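# Remove the cord tied around a flower bunch

## Task

Get the cord off the flowers entirely, leaving the stems unbent and the blooms unsquashed.

## Robot and tools

Two arms, left_arm and right_arm, work over a table in a physics simulation. A camera stand is fixed to the floor behind them. Loose objects may now and then get a brief push from outside.

Frame: the scene frame has its origin at table-top height, midway between the arms' nominal bases. +z is up, +x points out over the table, and left_arm is on the +y side. Arm names do not match image sides. Calibrated bases: left_arm at (-0.039, +0.238, 0) m, quat_wxyz (+1.000, 0, 0, +0.021). right_arm at (-0.003, -0.368, +0.050) m, quat_wxyz (+1.000, 0, 0, -0.002). Each gripper's fingers point along its own +z and open and close along its y. end_effector_position is the spot between the pads, about 1 cm behind the tips. Printed positions and orientations can be a few centimetres off, more at long reach. Friction and weight can also leave a resting gripper a few cm from its command without any contact.

Row layout, shared by execute_actions and move: 14 numbers, each in [-1, 1]. Left_arm comes first as dx, dy, dz, rx, ry, rz, opening, then the same seven for right_arm. Always send all 14, even when only one arm moves. dx..rz are offsets along the scene axes, measured from that arm's current Hand target (not the measured pose). 1.0 stands for 0.6 m or 180 degrees. rx, ry, rz form a single rotation vector, turning about the Hand target's position. A translation longer than 1.0 may be scaled back along its direction. Opening is absolute: +1 is fully open (0.094 m), -1 is closed. A 0 there is a real command, so resend the present opening to leave a gripper unchanged.

execute_actions(actions, cameras): actions is a list of actions. Each action holds up to 15 rows, one per 1/30 s step. A short action keeps repeating its last row until the 15 steps are done. Every row in an action is an offset from the Hand target as it stood when that action began, so repeating an offset moves the arm further. An empty actions list returns state and images, and also the scene number. cameras takes names, ["all"] or []. Any unknown name rejects the whole call.

move(target, speed, blend, opening_speed, grip_force, blocking, cameras): drives straight-line paths toward target. target is one 14-number row or a list of up to 15 rows. Every row counts from the same starting Hand targets, not from the row before it. speed is in m/s, from 0.002 to 2.9, default 0.25, and turning is capped at twice that in rad/s. It can be one value or one per target. blend, in metres, rounds the corners of a list; 0 means stop at each point. opening_speed is the rate of finger change per second on the -1..1 scale, minimum 0.2. Use it to close gently on anything that could squash. grip_force is newtons per pad, 10 to 50, and it persists. Lower force closes slowly: about 4 s at 40 and 16 s at 10. The whole move is capped at 10 s. Paths do not avoid obstacles or the other arm. Avoid routes near an arm's own base, because its shoulder posture can flip. The result ends with a move: line giving done, off_target, moving, held or fault, plus any limits. limits=paced means the command was clipped; limits=held means steps were held back.

wait(seconds 0 to 10) lets time pass. stop brakes a running move. zoom_image(camera, region [x0,y0,x1,y1], at most 504x504) enlarges the latest image from cam_head_left, cam_head_right, cam_high, cam_low, cam_left_wrist or cam_right_wrist. All images are 672x504. finished_scene(scene) ends the scene for good. The cord has to stay off the flowers afterwards without any robot help. Scene 1 is practice.

Results: Hand target is the last commanded pose after clipping, and the next offsets are based on it. Orientation commands get clipped to within 40 degrees of the measured orientation. grip_measured uses the same scale as opening and reads up to about 2.5 mm wide when empty. Joint velocities marked within noise mean the arm is still. Joint torques include the arm's own weight. Joints 1-3 wrap at ±28 N m. Tool commands shows the current gripper commands. A MOTOR HOT line appears at 75 °C. At 90 °C the arm folds away and stays idle, and at 100 °C it drops. Holding a load, reaching far out, or pushing against something all build heat.

Things to avoid: dropping anything or letting any item leave the table, hard contact, releasing parts that are still moving, and any contact between the two arms or their wrist cameras. The clearance check does not catch gripper-to-gripper contact. Do not put strain on the wrist-camera cables. Do not close one gripper on the other's fingers. An arm blocked by something keeps pressing until you command it back past its gripper position. Squeeze lightly near stems and blooms, because pressure rises sharply once the pads touch.

Each tool is called after "Request:" by a JSON object that holds its "api" and its "payload", one argument or row to a line.

## Session

Request:
{"api": "execute_actions", "payload": {
  "actions": []
}}

Request:
{"api": "zoom_image", "payload": {
  "camera": "cam_high",
  "region": [290, 280, 490, 430]
}}

Scene clock: 0.00 s.
left_arm: end_effector_position=(+0.2300, +0.0511, +0.0963) grip_measured=+1.000 end_effector_quat_wxyz=(+0.159, +0.139, +0.961, -0.180) | right_arm: end_effector_position=(+0.2880, -0.1409, +0.0805) grip_measured=+1.000 end_effector_quat_wxyz=(+0.025, +0.053, +0.998, +0.022)
Joint positions: left_arm=[-0.529 1.405 0.927 -0.661 0.227 -0.248 0.094] | right_arm=[0.665 1.937 1.357 -0.923 -0.001 0.767 0.094]
Joint velocities: within noise
Joint torques (N m): no reading
Heat: left arm: 35 °C; right arm: 38 °C.
Hand target: left_arm +0.2305, +0.0507, +0.0993; +0.162, +0.141, +0.960, -0.181 | right_arm +0.2923, -0.1389, +0.0878; +0.036, +0.053, +0.998, +0.028
Tool commands: left_gripper/opening=+1.0 right_gripper/opening=+1.0

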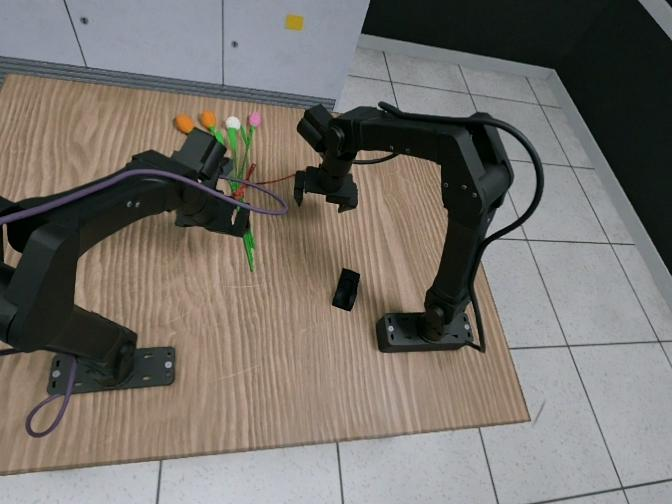

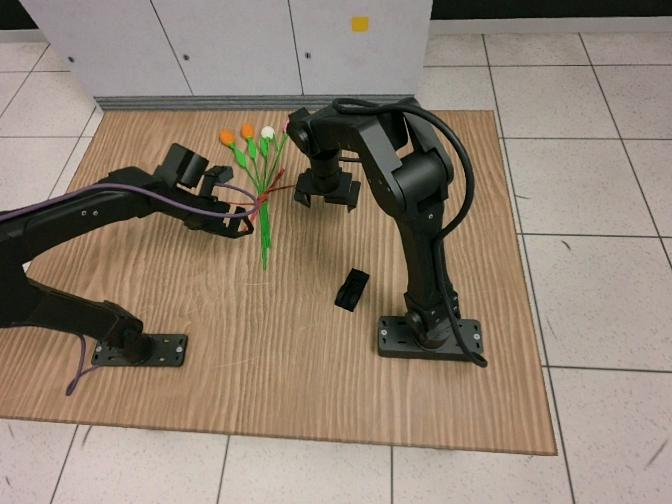

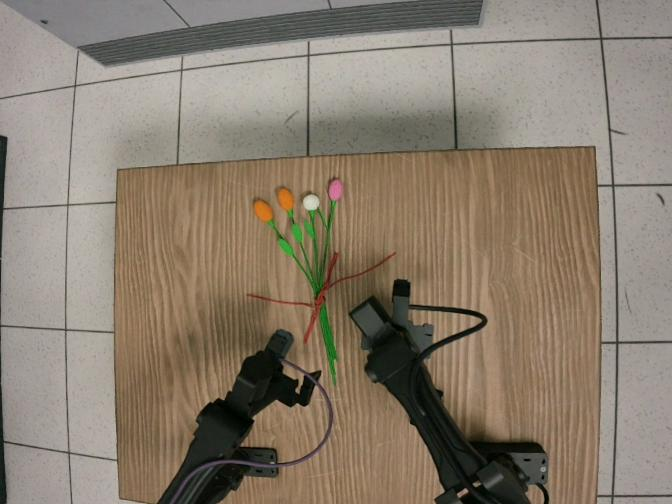

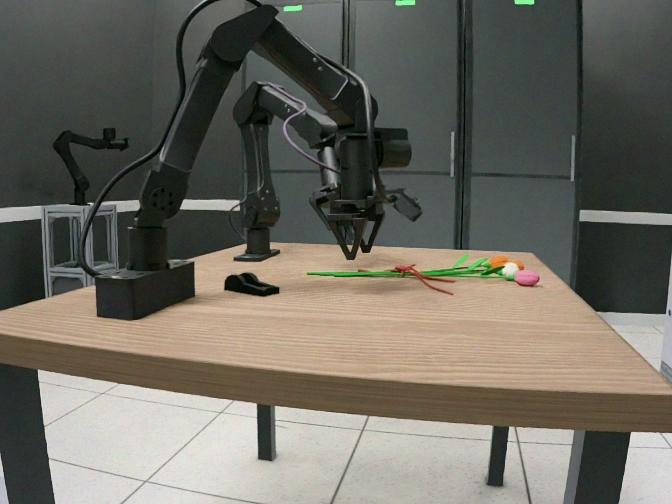

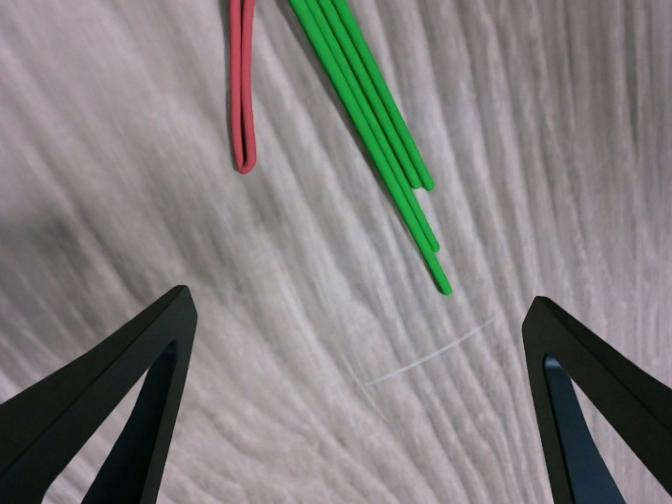

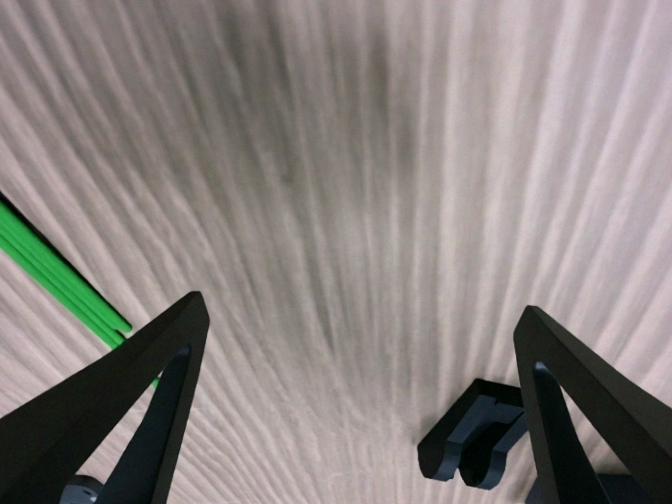

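Scaled by 2.520 from the camera's 672x504 image, which has a finer 960x720 frame.

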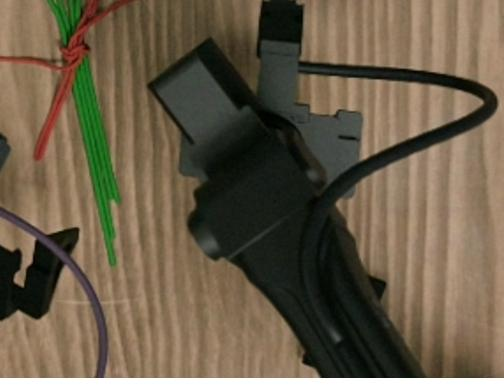

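Request:
{"api": "zoom_image", "payload": {
  "camera": "cam_high",
  "region": [240, 230, 410, 360]
}}

Request:
{"api": "zoom_image", "payload": {
  "camera": "cam_high",
  "region": [285, 260, 365, 320]
}}

Request:
{"api": "zoom_image", "payload": {
  "camera": "cam_low",
  "region": [340, 240, 480, 310]
}}

Scaled by 2.965 from the camera's 672x504 image, which has a finer 960x720 frame.

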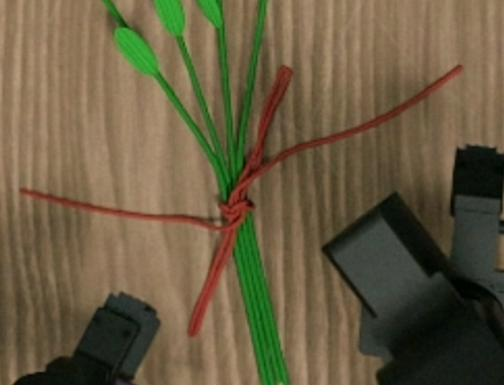

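Scaled by 6.300 from the camera's 672x504 image, which has a finer 960x720 frame.

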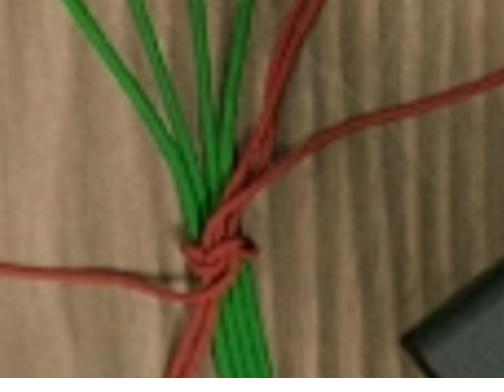

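Scaled by 3.600 from the camera's 672x504 image, which has a finer 960x720 frame.

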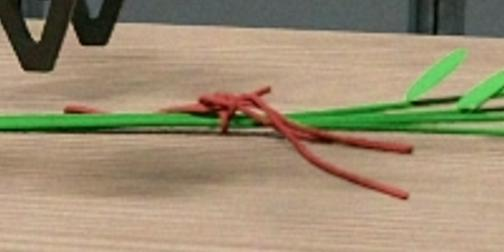

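Request:
{"api": "move", "payload": {
  "target": [0.241,0.2405,0.02,0.032,0.171,0.4986,0.0,0.272,0.065,0.0,-0.0046,0.0297,-0.288,0.0],
  "speed": 0.25,
  "cameras": ["all"]
}}

Scene clock: 44.60 s.
left_arm: end_effector_position=(+0.3724, +0.1900, +0.1188) grip_measured=+0.002 end_effector_quat_wxyz=(+0.003, -0.602, +0.798, -0.016) | right_arm: end_effector_position=(+0.4550, -0.0952, +0.0971) grip_measured=+0.003 end_effector_quat_wxyz=(+0.029, +0.475, +0.878, +0.049)
Joint positions: left_arm=[-0.153 2.114 1.971 -1.403 0.019 -1.403 0.047] | right_arm=[0.539 2.76 2.84 -1.536 -0.001 1.528 0.047]
Joint torques (N m): left_arm=[0.32 -10.63 8.29 0.14 -0.16 -0.11] | right_arm=[-0.59 -12.55 6.39 0.39 -0.02 0.11]
Heat: left arm: 39 °C; right arm: 41 °C.
Hand target: left_arm +0.3750, +0.1951, +0.1113; +0.000, -0.609, +0.793, +0.000 | right_arm +0.4556, -0.1001, +0.0877; +0.000, +0.484, +0.875, +0.000
Off the commanded pose: left_arm 0.009 m, 2 deg | right_arm 0.010 m, 7 deg.
elbow stopped short (right arm): the move would have taken joint 3 (elbow) straighter than the controller allows.
move: off_target (right_arm)

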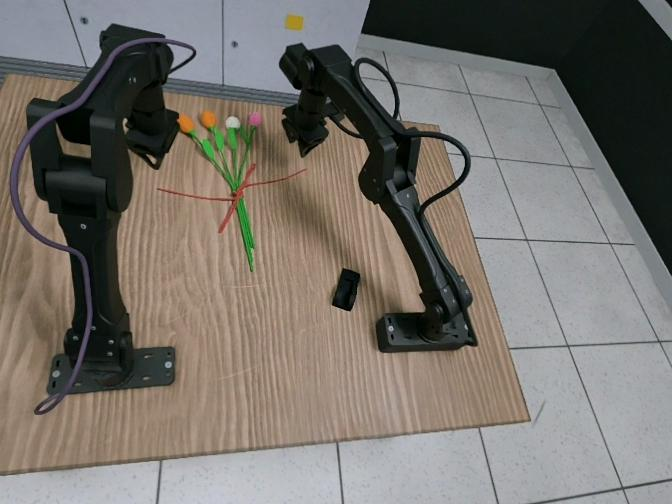

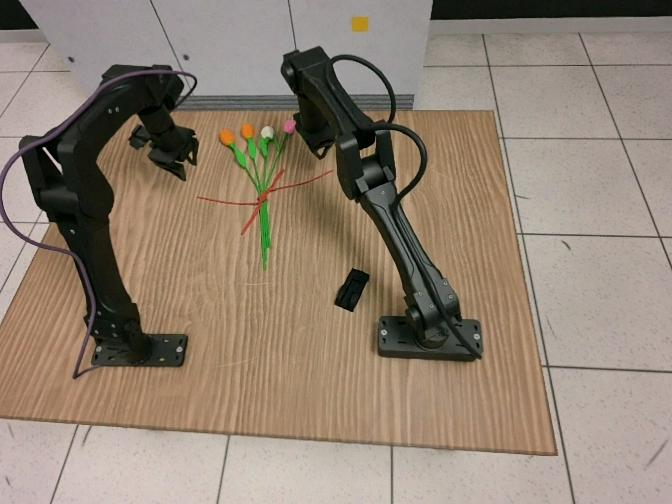

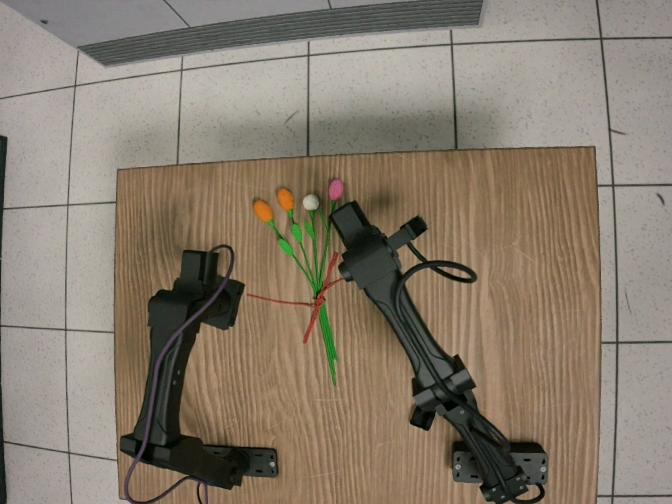

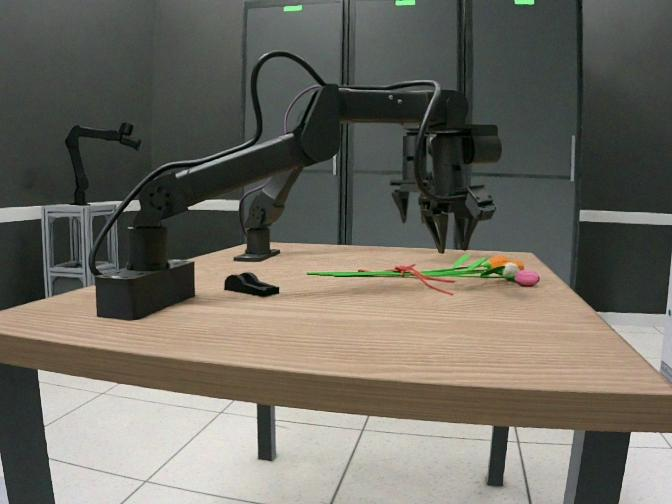

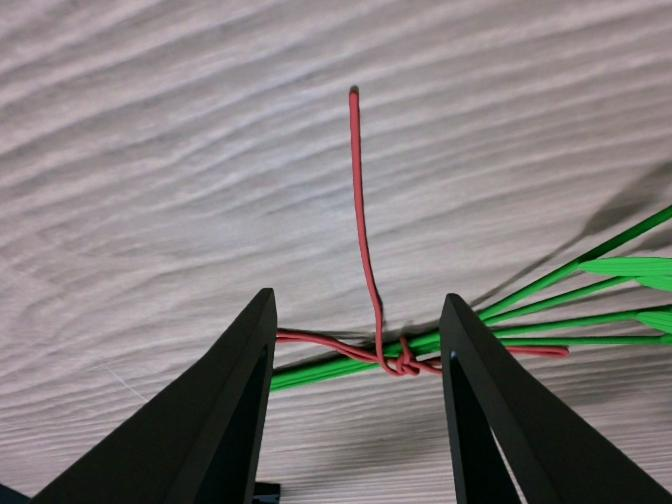

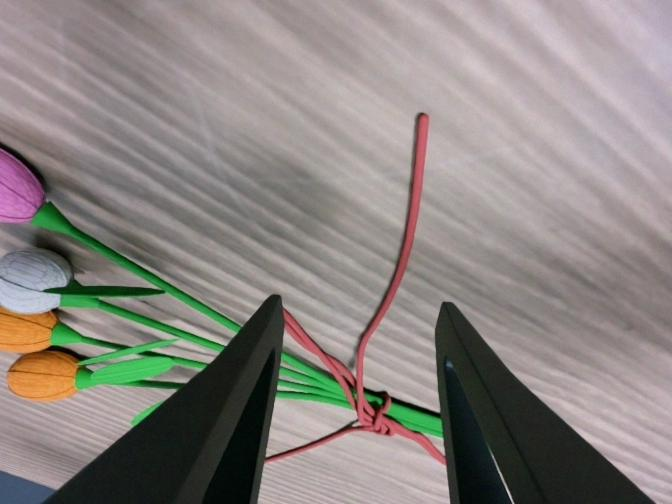

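Request:
{"api": "move", "payload": {
  "target": [0,0,-0.13,0,0,0,0.0,-0.02,-0.013,-0.09,0,0,0,0.0],
  "speed": 0.15,
  "cameras": ["cam_left_wrist","cam_right_wrist"]
}}

Scene clock: 50.37 s.
left_arm: end_effector_position=(+0.3784, +0.1893, +0.0473) grip_measured=+0.002 end_effector_quat_wxyz=(+0.006, -0.603, +0.798, -0.018) | right_arm: end_effector_position=(+0.4437, -0.1018, +0.0379) grip_measured=+0.003 end_effector_quat_wxyz=(+0.003, +0.476, +0.879, +0.007)
Joint positions: left_arm=[-0.153 2.142 1.731 -1.125 0.019 -1.404 0.047] | right_arm=[0.539 2.76 2.606 -1.402 -0.001 1.528 0.047]
Joint torques (N m): left_arm=[0.34 -11.56 5.35 0.32 -0.15 -0.1] | right_arm=[-0.72 -14.93 3.78 0.38 0 0.1]
Heat: left arm: 39 °C; right arm: 42 °C.
Hand target: left_arm +0.3751, +0.1951, +0.0333; +0.000, -0.609, +0.793, +0.000 | right_arm +0.4437, -0.1078, +0.0337; +0.001, +0.484, +0.875, +0.000
Off the commanded pose: left_arm 0.016 m, 2 deg | right_arm 0.007 m, 1 deg.
move: off_target (left_arm)
Images, in order (width x height): cam_left_wrist 672x504, cam_right_wrist 672x504.

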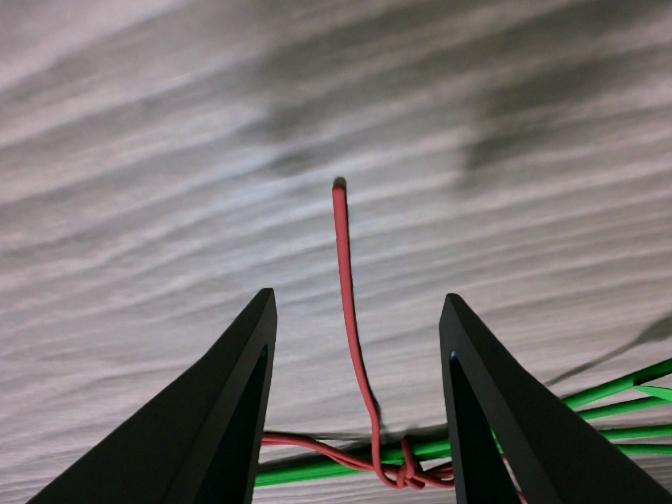

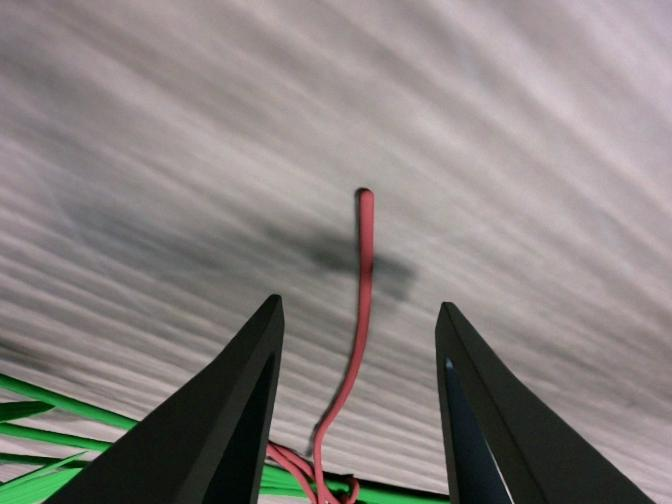

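Request:
{"api": "move", "payload": {
  "target": [-0.004,-0.004,-0.048,0,0,0,-0.2,0,0,-0.036,0,0,0,-0.2],
  "speed": 0.06,
  "cameras": ["cam_left_wrist","cam_right_wrist"]
}}

Scene clock: 55.77 s.
left_arm: end_effector_position=(+0.3788, +0.1893, +0.0213) grip_measured=-0.198 end_effector_quat_wxyz=(+0.009, -0.605, +0.796, -0.021) | right_arm: end_effector_position=(+0.4407, -0.1033, +0.0208) grip_measured=-0.198 end_effector_quat_wxyz=(-0.001, +0.476, +0.879, +0.000)
Joint positions: left_arm=[-0.153 2.159 1.651 -1.021 0.019 -1.411 0.038] | right_arm=[0.539 2.755 2.53 -1.346 -0.002 1.529 0.038]
Joint torques (N m): left_arm=[-0.25 -11.18 4.96 0.32 -0.16 -0.09] | right_arm=[-0.7 -14.95 2.52 0.69 0.01 0.11]
Heat: left arm: 39 °C; right arm: 43 °C.
Hand target: left_arm +0.3727, +0.1927, +0.0046; +0.000, -0.609, +0.793, +0.000 | right_arm +0.4437, -0.1078, +0.0122; +0.001, +0.484, +0.875, +0.000
Off the commanded pose: left_arm 0.018 m, 3 deg | right_arm 0.010 m, 1 deg.
move: off_target (left_arm)
Images, in order (width x height): cam_left_wrist 672x504, cam_right_wrist 672x504.

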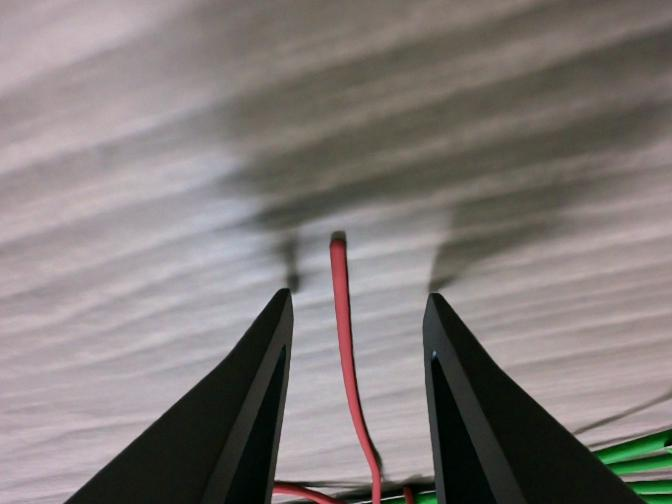

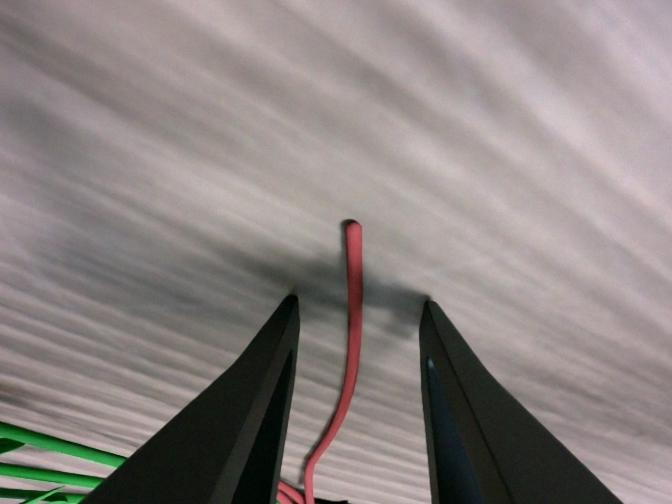

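Request:
{"api": "move", "payload": {
  "target": [
    [-0.004,-0.012,-0.005,0,0,0,-0.2,0,0.0,-0.01,0,0,0,-0.2],
    [-0.004,-0.012,-0.002,0,0,0,-1,0,0.0,-0.007,0,0,0,-1]
  ],
  "speed": 0.04,
  "cameras": ["cam_left_wrist","cam_right_wrist"]
}}

Scene clock: 61.67 s.
left_arm: end_effector_position=(+0.3774, +0.1837, +0.0183) grip_measured=-0.993 end_effector_quat_wxyz=(+0.009, -0.607, +0.794, -0.022) | right_arm: end_effector_position=(+0.4455, -0.1004, +0.0205) grip_measured=-0.948 end_effector_quat_wxyz=(+0.005, +0.476, +0.879, +0.012)
Joint positions: left_arm=[-0.167 2.159 1.639 -1.008 0.018 -1.429 0] | right_arm=[0.539 2.745 2.508 -1.308 -0.003 1.529 0.002]
Joint torques (N m): left_arm=[-0.58 -11.51 5.07 0.29 -0.15 -0.1] | right_arm=[-0.7 -14.23 2.73 0.53 0.01 0.1]
Heat: left arm: 38 °C; right arm: 46 °C.
Hand target: left_arm +0.3704, +0.1855, +0.0034; +0.000, -0.609, +0.793, +0.000 | right_arm +0.4437, -0.1078, +0.0080; +0.001, +0.484, +0.875, +0.000
Off the commanded pose: left_arm 0.017 m, 3 deg | right_arm 0.015 m, 2 deg.
move: off_target (left_arm, right_arm); target 2's new opening was sent with left_arm's hand 0.017 m and 3 deg from that target
Images, in order (width x height): cam_left_wrist 672x504, cam_right_wrist 672x504.

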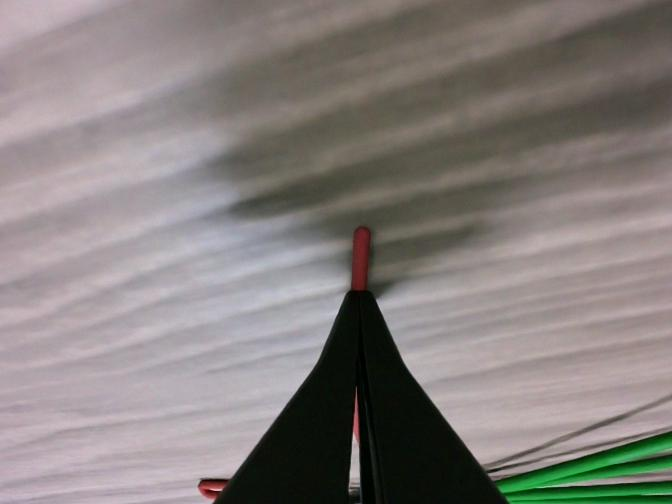

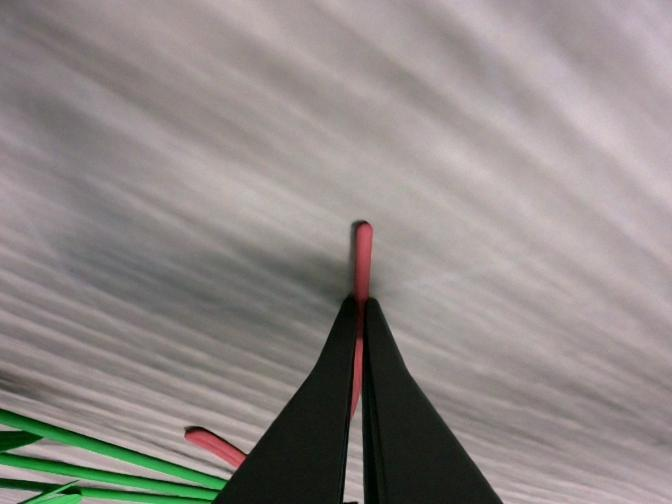

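Request:
{"api": "zoom_image", "payload": {
  "camera": "cam_left_wrist",
  "region": [280, 210, 440, 330]
}}

Scaled by 3.150 from the camera's 672x504 image, which has a finer 960x720 frame.

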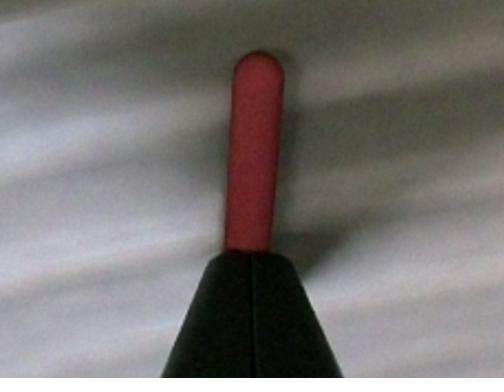

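Request:
{"api": "move", "payload": {
  "target": [
    [0,0,0.0,0,0,0,-0.6,0,0.0,0.005,0,0,0,-1],
    [-0.003,-0.003,-0.014,0,0,0,-0.6,0,0.0,0.005,0,0,0,-1]
  ],
  "speed": 0.03,
  "cameras": ["cam_left_wrist","cam_right_wrist"]
}}

Scene clock: 68.60 s.
left_arm: end_effector_position=(+0.3759, +0.1833, +0.0147) grip_measured=-0.602 end_effector_quat_wxyz=(+0.009, -0.608, +0.794, -0.021) | right_arm: end_effector_position=(+0.4454, -0.1004, +0.0205) grip_measured=-0.948 end_effector_quat_wxyz=(+0.005, +0.476, +0.879, +0.012)
Joint positions: left_arm=[-0.168 2.159 1.624 -0.994 0.018 -1.433 0.019] | right_arm=[0.539 2.745 2.508 -1.309 -0.003 1.529 0.002]
Joint torques (N m): left_arm=[-0.84 -11.11 4.03 0.46 -0.15 -0.1] | right_arm=[-0.68 -14.31 3.41 0.43 0.01 0.09]
Heat: left arm: 38 °C; right arm: 47 °C.
Hand target: left_arm +0.3685, +0.1837, -0.0050; +0.000, -0.609, +0.793, +0.000 | right_arm +0.4437, -0.1079, +0.0110; +0.001, +0.484, +0.875, +0.000
Off the commanded pose: left_arm 0.021 m, 3 deg | right_arm 0.012 m, 2 deg.
move: off_target (left_arm, right_arm)
Images, in order (width x height): cam_left_wrist 672x504, cam_right_wrist 672x504.

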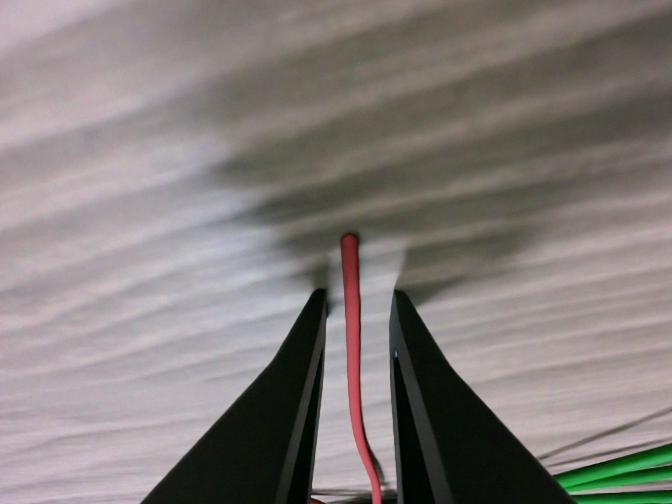

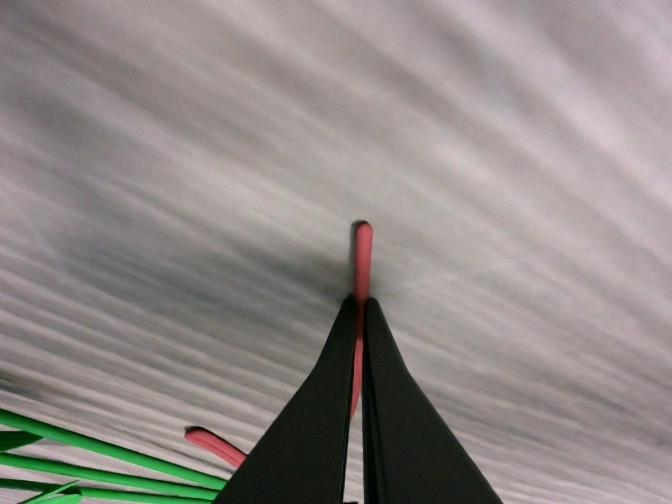

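Request:
{"api": "move", "payload": {
  "target": [
    [0,0,0.003,0,0,0,-1,0,0,0.0,0,0,0,-1],
    [0.0,0.15,0.018,0,0,0,-1,-0.073,-0.237,0.017,0,0,0,-1]
  ],
  "speed": 0.06,
  "cameras": ["cam_left_wrist","cam_right_wrist","cam_high"]
}}

Request:
{"api": "zoom_image", "payload": {
  "camera": "cam_high",
  "region": [240, 230, 410, 360]
}}

Scene clock: 77.67 s.
left_arm: end_effector_position=(+0.3786, +0.2635, +0.0144) grip_measured=-0.963 end_effector_quat_wxyz=(+0.010, -0.606, +0.795, -0.023) | right_arm: end_effector_position=(+0.4049, -0.2348, +0.0180) grip_measured=-0.948 end_effector_quat_wxyz=(-0.008, +0.479, +0.878, +0.021)
Joint positions: left_arm=[0.028 2.159 1.623 -0.993 0.028 -1.231 0.002] | right_arm=[0.301 2.283 1.636 -0.906 -0.04 1.297 0.002]
Joint torques (N m): left_arm=[1.11 -12.75 5.09 0.14 -0.24 0.06] | right_arm=[-1.02 -13.96 2.58 0.23 0.41 -0.06]
Heat: left arm: 37 °C; right arm: 48 °C.
Hand target: left_arm +0.3686, +0.2738, +0.0058; +0.000, -0.609, +0.793, +0.000 | right_arm +0.3998, -0.2500, +0.0211; +0.001, +0.484, +0.875, +0.000
Off the commanded pose: left_arm 0.017 m, 3 deg | right_arm 0.016 m, 3 deg.
move: off_target (left_arm, right_arm)
Images, in order (width x height): cam_high 672x504, cam_left_wrist 672x504, cam_right_wrist 672x504.

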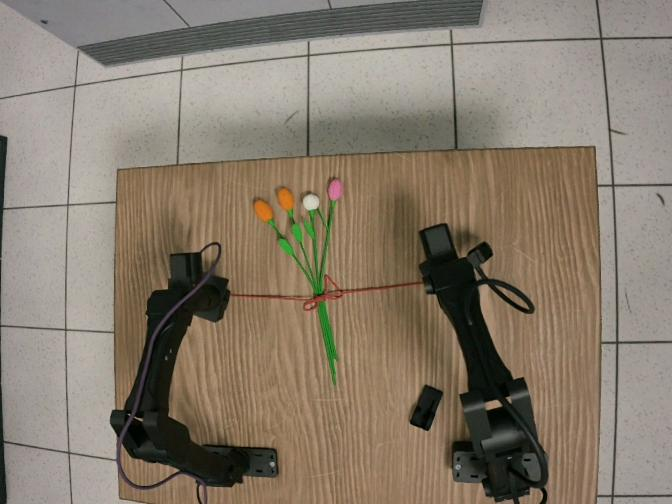

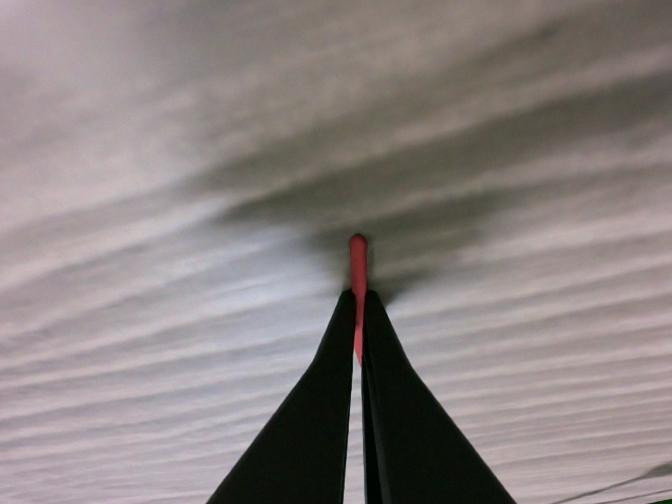

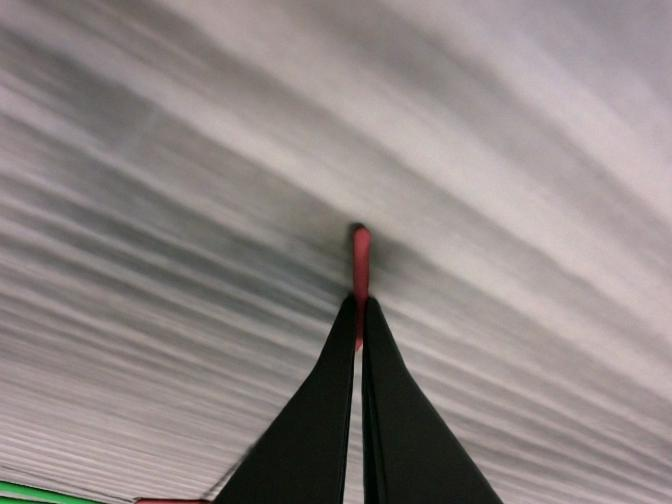

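Scaled by 2.965 from the camera's 672x504 image, which has a finer 960x720 frame.

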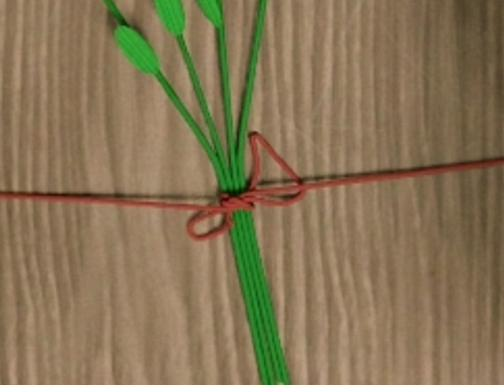

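Request:
{"api": "move", "payload": {
  "target": [0.0,0.13,0.012,0,0,0,-1,-0.03,-0.16,0.01,0,0,0,-1],
  "speed": 0.06,
  "cameras": ["cam_high"]
}}

Request:
{"api": "zoom_image", "payload": {
  "camera": "cam_high",
  "region": [260, 240, 380, 350]
}}

Scene clock: 83.53 s.
left_arm: end_effector_position=(+0.3684, +0.3462, +0.0216) grip_measured=-0.963 end_effector_quat_wxyz=(+0.008, -0.610, +0.792, -0.013) | right_arm: end_effector_position=(+0.3808, -0.3359, +0.0172) grip_measured=-0.948 end_effector_quat_wxyz=(-0.020, +0.482, +0.876, +0.009)
Joint positions: left_arm=[0.223 2.18 1.687 -1.054 0.019 -1.046 0.002] | right_arm=[0.068 2.167 1.436 -0.863 -0.037 1.07 0.002]
Joint torques (N m): left_arm=[0.31 -11.03 8.13 0.17 -0.16 0.07] | right_arm=[-0.61 -14.08 2.97 0.34 0.38 -0.03]
Heat: left arm: 37 °C; right arm: 48 °C.
Hand target: left_arm +0.3686, +0.3517, +0.0130; +0.000, -0.609, +0.793, +0.000 | right_arm +0.3818, -0.3459, +0.0271; +0.000, +0.484, +0.875, +0.000
Off the commanded pose: left_arm 0.010 m, 2 deg | right_arm 0.014 m, 3 deg.
move: off_target (right_arm)
Images, in order (width x height): cam_high 672x504.

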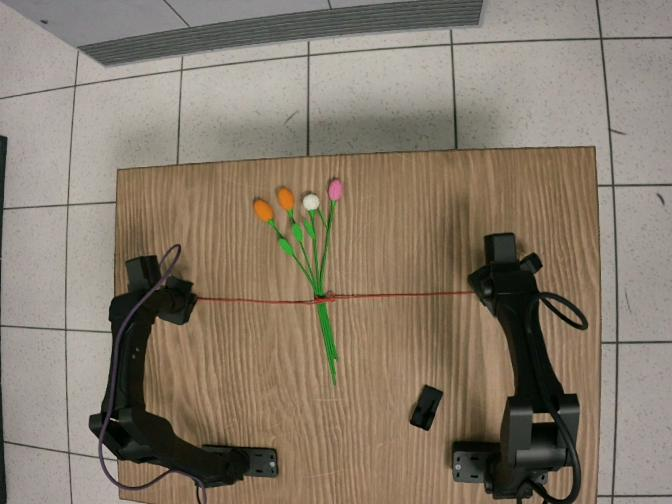

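Scaled by 4.200 from the camera's 672x504 image, which has a finer 960x720 frame.

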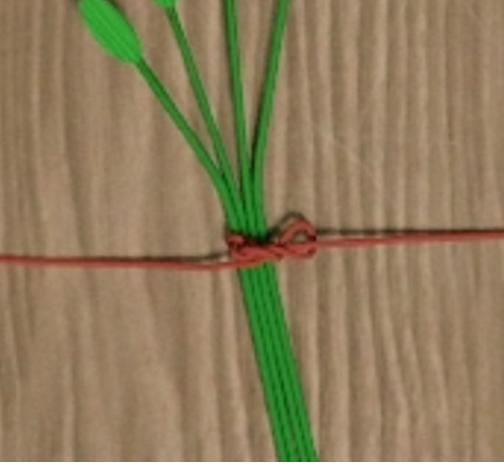

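Request:
{"api": "move", "payload": {
  "target": [0.0,0.05,0.0,0,0,0,-1,-0.01,-0.09,0.005,0,0,0,-1],
  "speed": 0.05,
  "cameras": ["cam_high"]
}}

Request:
{"api": "zoom_image", "payload": {
  "camera": "cam_high",
  "region": [280, 260, 360, 330]
}}

Scene clock: 88.50 s.
left_arm: end_effector_position=(+0.3690, +0.3755, +0.0221) grip_measured=-0.963 end_effector_quat_wxyz=(+0.009, -0.609, +0.793, -0.013) | right_arm: end_effector_position=(+0.3740, -0.3923, +0.0172) grip_measured=-0.948 end_effector_quat_wxyz=(-0.020, +0.482, +0.876, +0.004)
Joint positions: left_arm=[0.289 2.215 1.746 -1.078 0.019 -0.979 0.002] | right_arm=[-0.074 2.15 1.408 -0.861 -0.025 0.928 0.002]
Joint torques (N m): left_arm=[0.47 -11.32 8.21 0.16 -0.15 0.08] | right_arm=[-0.57 -14.49 3.1 0.32 0.24 0.01]
Heat: left arm: 38 °C; right arm: 49 °C.
Hand target: left_arm +0.3686, +0.3818, +0.0130; +0.000, -0.609, +0.793, +0.000 | right_arm +0.3758, -0.4000, +0.0302; +0.001, +0.484, +0.875, +0.000
Off the commanded pose: left_arm 0.011 m, 2 deg | right_arm 0.015 m, 2 deg.
move: off_target (left_arm, right_arm)
Images, in order (width x height): cam_high 672x504.

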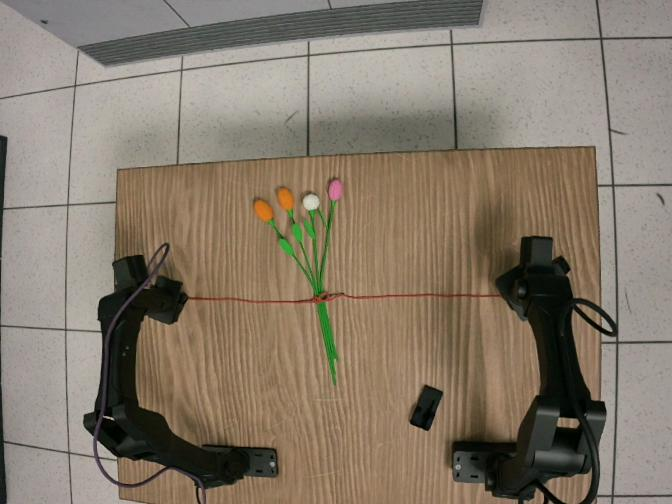

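Scaled by 6.300 from the camera's 672x504 image, which has a finer 960x720 frame.

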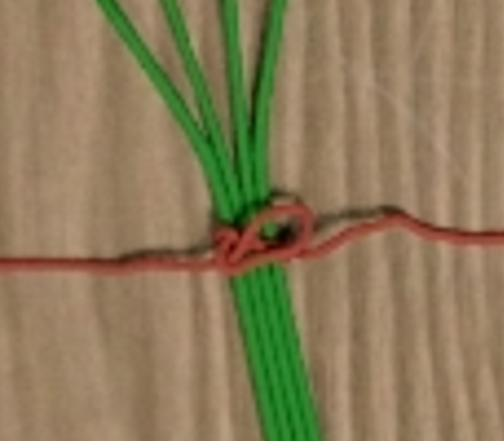

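Request:
{"api": "move", "payload": {
  "target": [0.0,0.03,0.0,0,0,0,-1,-0.005,-0.08,0.0,0,0,0,-1],
  "speed": 0.06,
  "cameras": ["cam_high","cam_low","cam_head_right"]
}}

Request:
{"api": "zoom_image", "payload": {
  "camera": "cam_high",
  "region": [280, 260, 360, 330]
}}

Request:
{"api": "zoom_image", "payload": {
  "camera": "cam_low",
  "region": [360, 240, 460, 310]
}}

Request:
{"api": "zoom_image", "payload": {
  "camera": "cam_head_right",
  "region": [230, 170, 300, 230]
}}

Scene clock: 95.73 s.
left_arm: end_effector_position=(+0.3693, +0.3935, +0.0225) grip_measured=-0.963 end_effector_quat_wxyz=(+0.009, -0.609, +0.793, -0.012) | right_arm: end_effector_position=(+0.3680, -0.4395, +0.0172) grip_measured=-0.948 end_effector_quat_wxyz=(-0.019, +0.482, +0.876, +0.006)
Joint positions: left_arm=[0.327 2.241 1.79 -1.096 0.018 -0.94 0.002] | right_arm=[-0.2 2.15 1.408 -0.861 -0.023 0.803 0.002]
Joint torques (N m): left_arm=[0.47 -11.51 8.24 0.16 -0.15 0.06] | right_arm=[-0.61 -13.45 4.55 0.24 0.23 -0.06]
Heat: left arm: 39 °C; right arm: 50 °C.
Hand target: left_arm +0.3686, +0.3997, +0.0129; +0.000, -0.609, +0.793, +0.000 | right_arm +0.3728, -0.4479, +0.0302; +0.001, +0.484, +0.875, +0.000
Off the commanded pose: left_arm 0.011 m, 2 deg | right_arm 0.016 m, 2 deg.
move: off_target (left_arm, right_arm)
Images, in order (width x height): cam_head_right 672x504, cam_high 672x504, cam_low 672x504.

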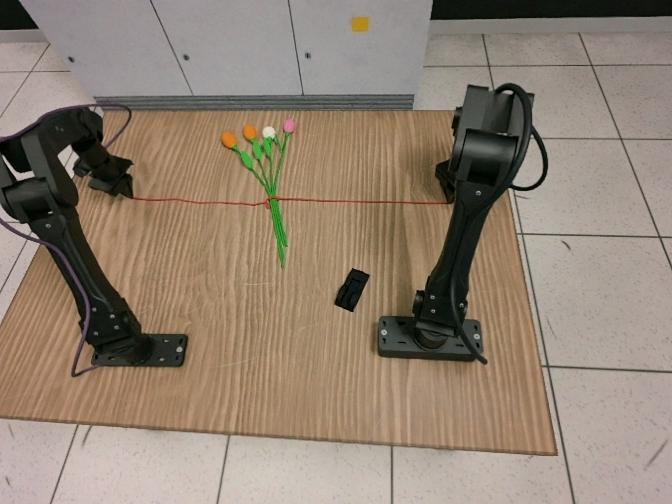

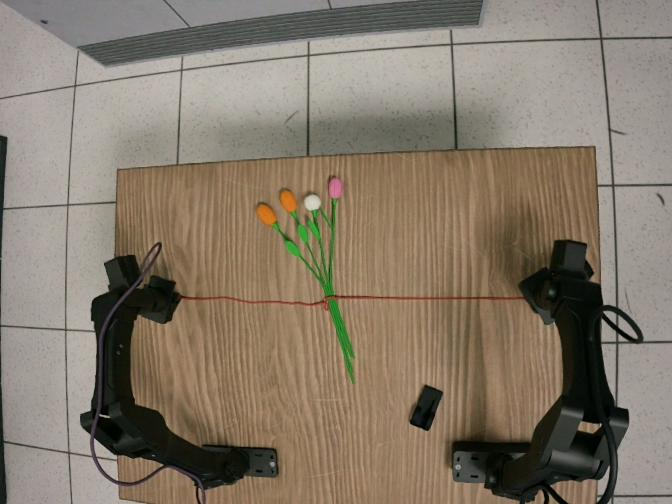

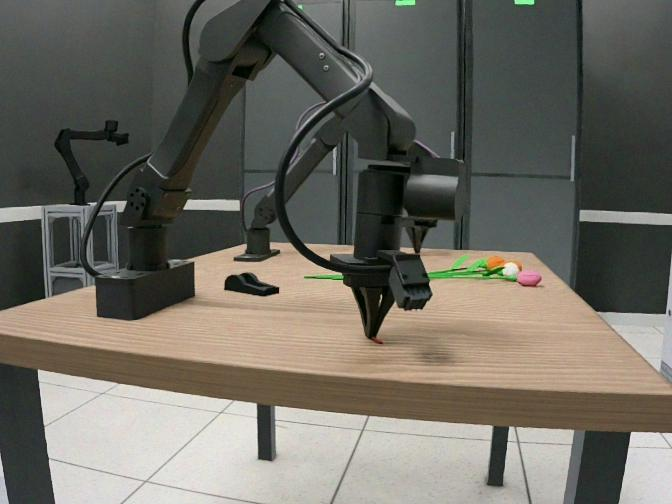

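Scaled by 6.300 from the camera's 672x504 image, which has a finer 960x720 frame.

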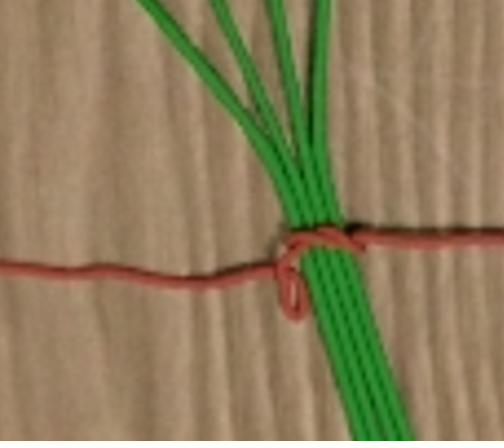

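Scaled by 5.040 from the camera's 672x504 image, which has a finer 960x720 frame.

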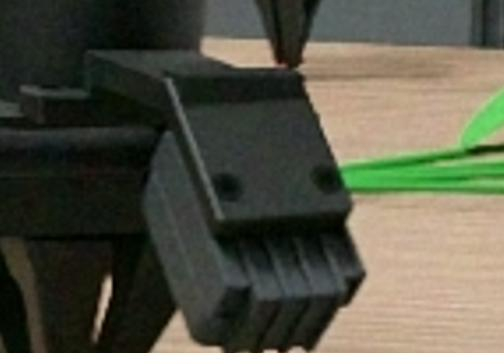

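Scaled by 7.200 from the camera's 672x504 image, which has a finer 960x720 frame.

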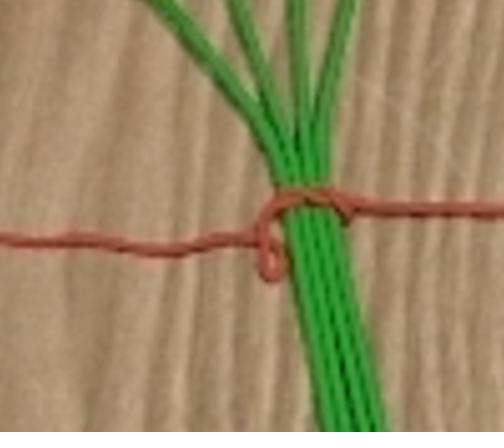

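Request:
{"api": "move", "payload": {
  "target": [0.0,0.07,0.0,0,0,0,-1,0,0,0.0,0,0,0,-1],
  "speed": 0.06,
  "cameras": ["cam_high","cam_head_right"]
}}

Request:
{"api": "zoom_image", "payload": {
  "camera": "cam_high",
  "region": [280, 260, 360, 330]
}}

Request:
{"api": "zoom_image", "payload": {
  "camera": "cam_head_right",
  "region": [230, 170, 300, 230]
}}

Scene clock: 102.77 s.
left_arm: end_effector_position=(+0.3695, +0.4365, +0.0237) grip_measured=-0.963 end_effector_quat_wxyz=(+0.011, -0.610, +0.792, -0.011) | right_arm: end_effector_position=(+0.3680, -0.4395, +0.0172) grip_measured=-0.948 end_effector_quat_wxyz=(-0.019, +0.482, +0.876, +0.006)
Joint positions: left_arm=[0.415 2.313 1.918 -1.15 0.017 -0.855 0.002] | right_arm=[-0.2 2.15 1.408 -0.861 -0.023 0.803 0.002]
Joint torques (N m): left_arm=[0.28 -12.11 8.31 0.17 -0.14 0.08] | right_arm=[-0.61 -13.44 4.57 0.24 0.22 -0.04]
Heat: left arm: 39 °C; right arm: 50 °C.
Hand target: left_arm +0.3685, +0.4417, +0.0129; +0.000, -0.609, +0.793, +0.000 | right_arm +0.3728, -0.4479, +0.0302; +0.001, +0.484, +0.875, +0.000
Off the commanded pose: left_arm 0.012 m, 2 deg | right_arm 0.016 m, 2 deg.
move: off_target (left_arm, right_arm)
Images, in order (width x height): cam_head_right 672x504, cam_high 672x504.

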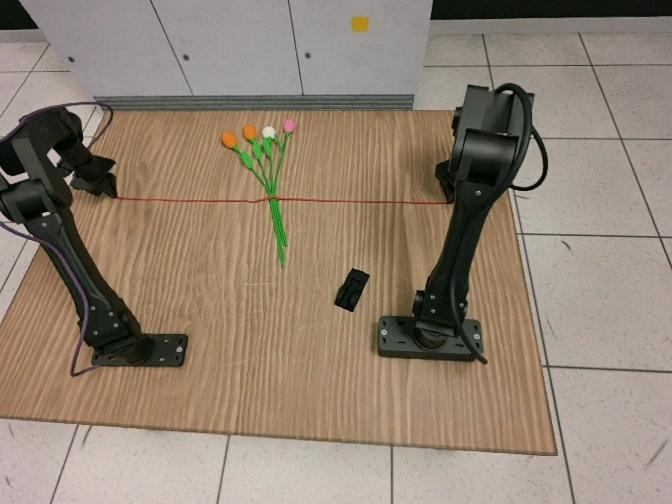

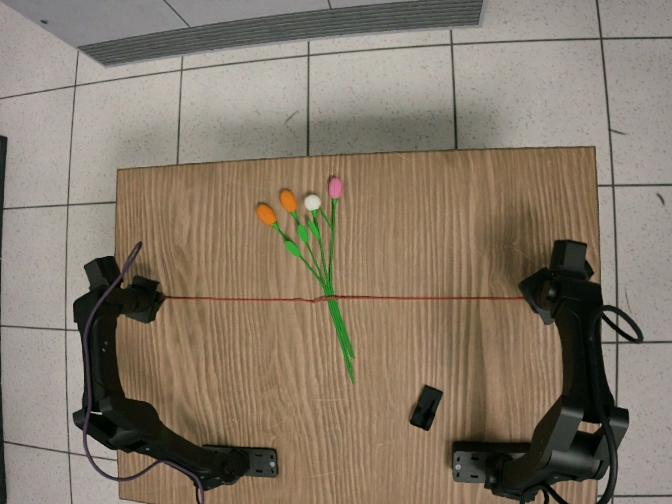

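Scaled by 6.300 from the camera's 672x504 image, which has a finer 960x720 frame.

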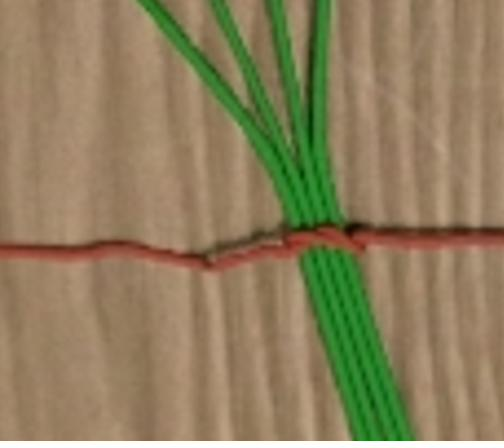

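Scaled by 7.200 from the camera's 672x504 image, which has a finer 960x720 frame.

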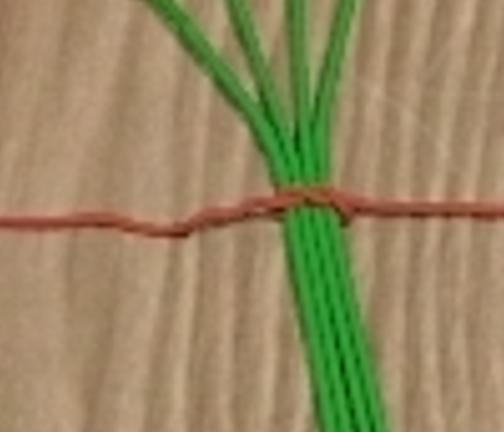

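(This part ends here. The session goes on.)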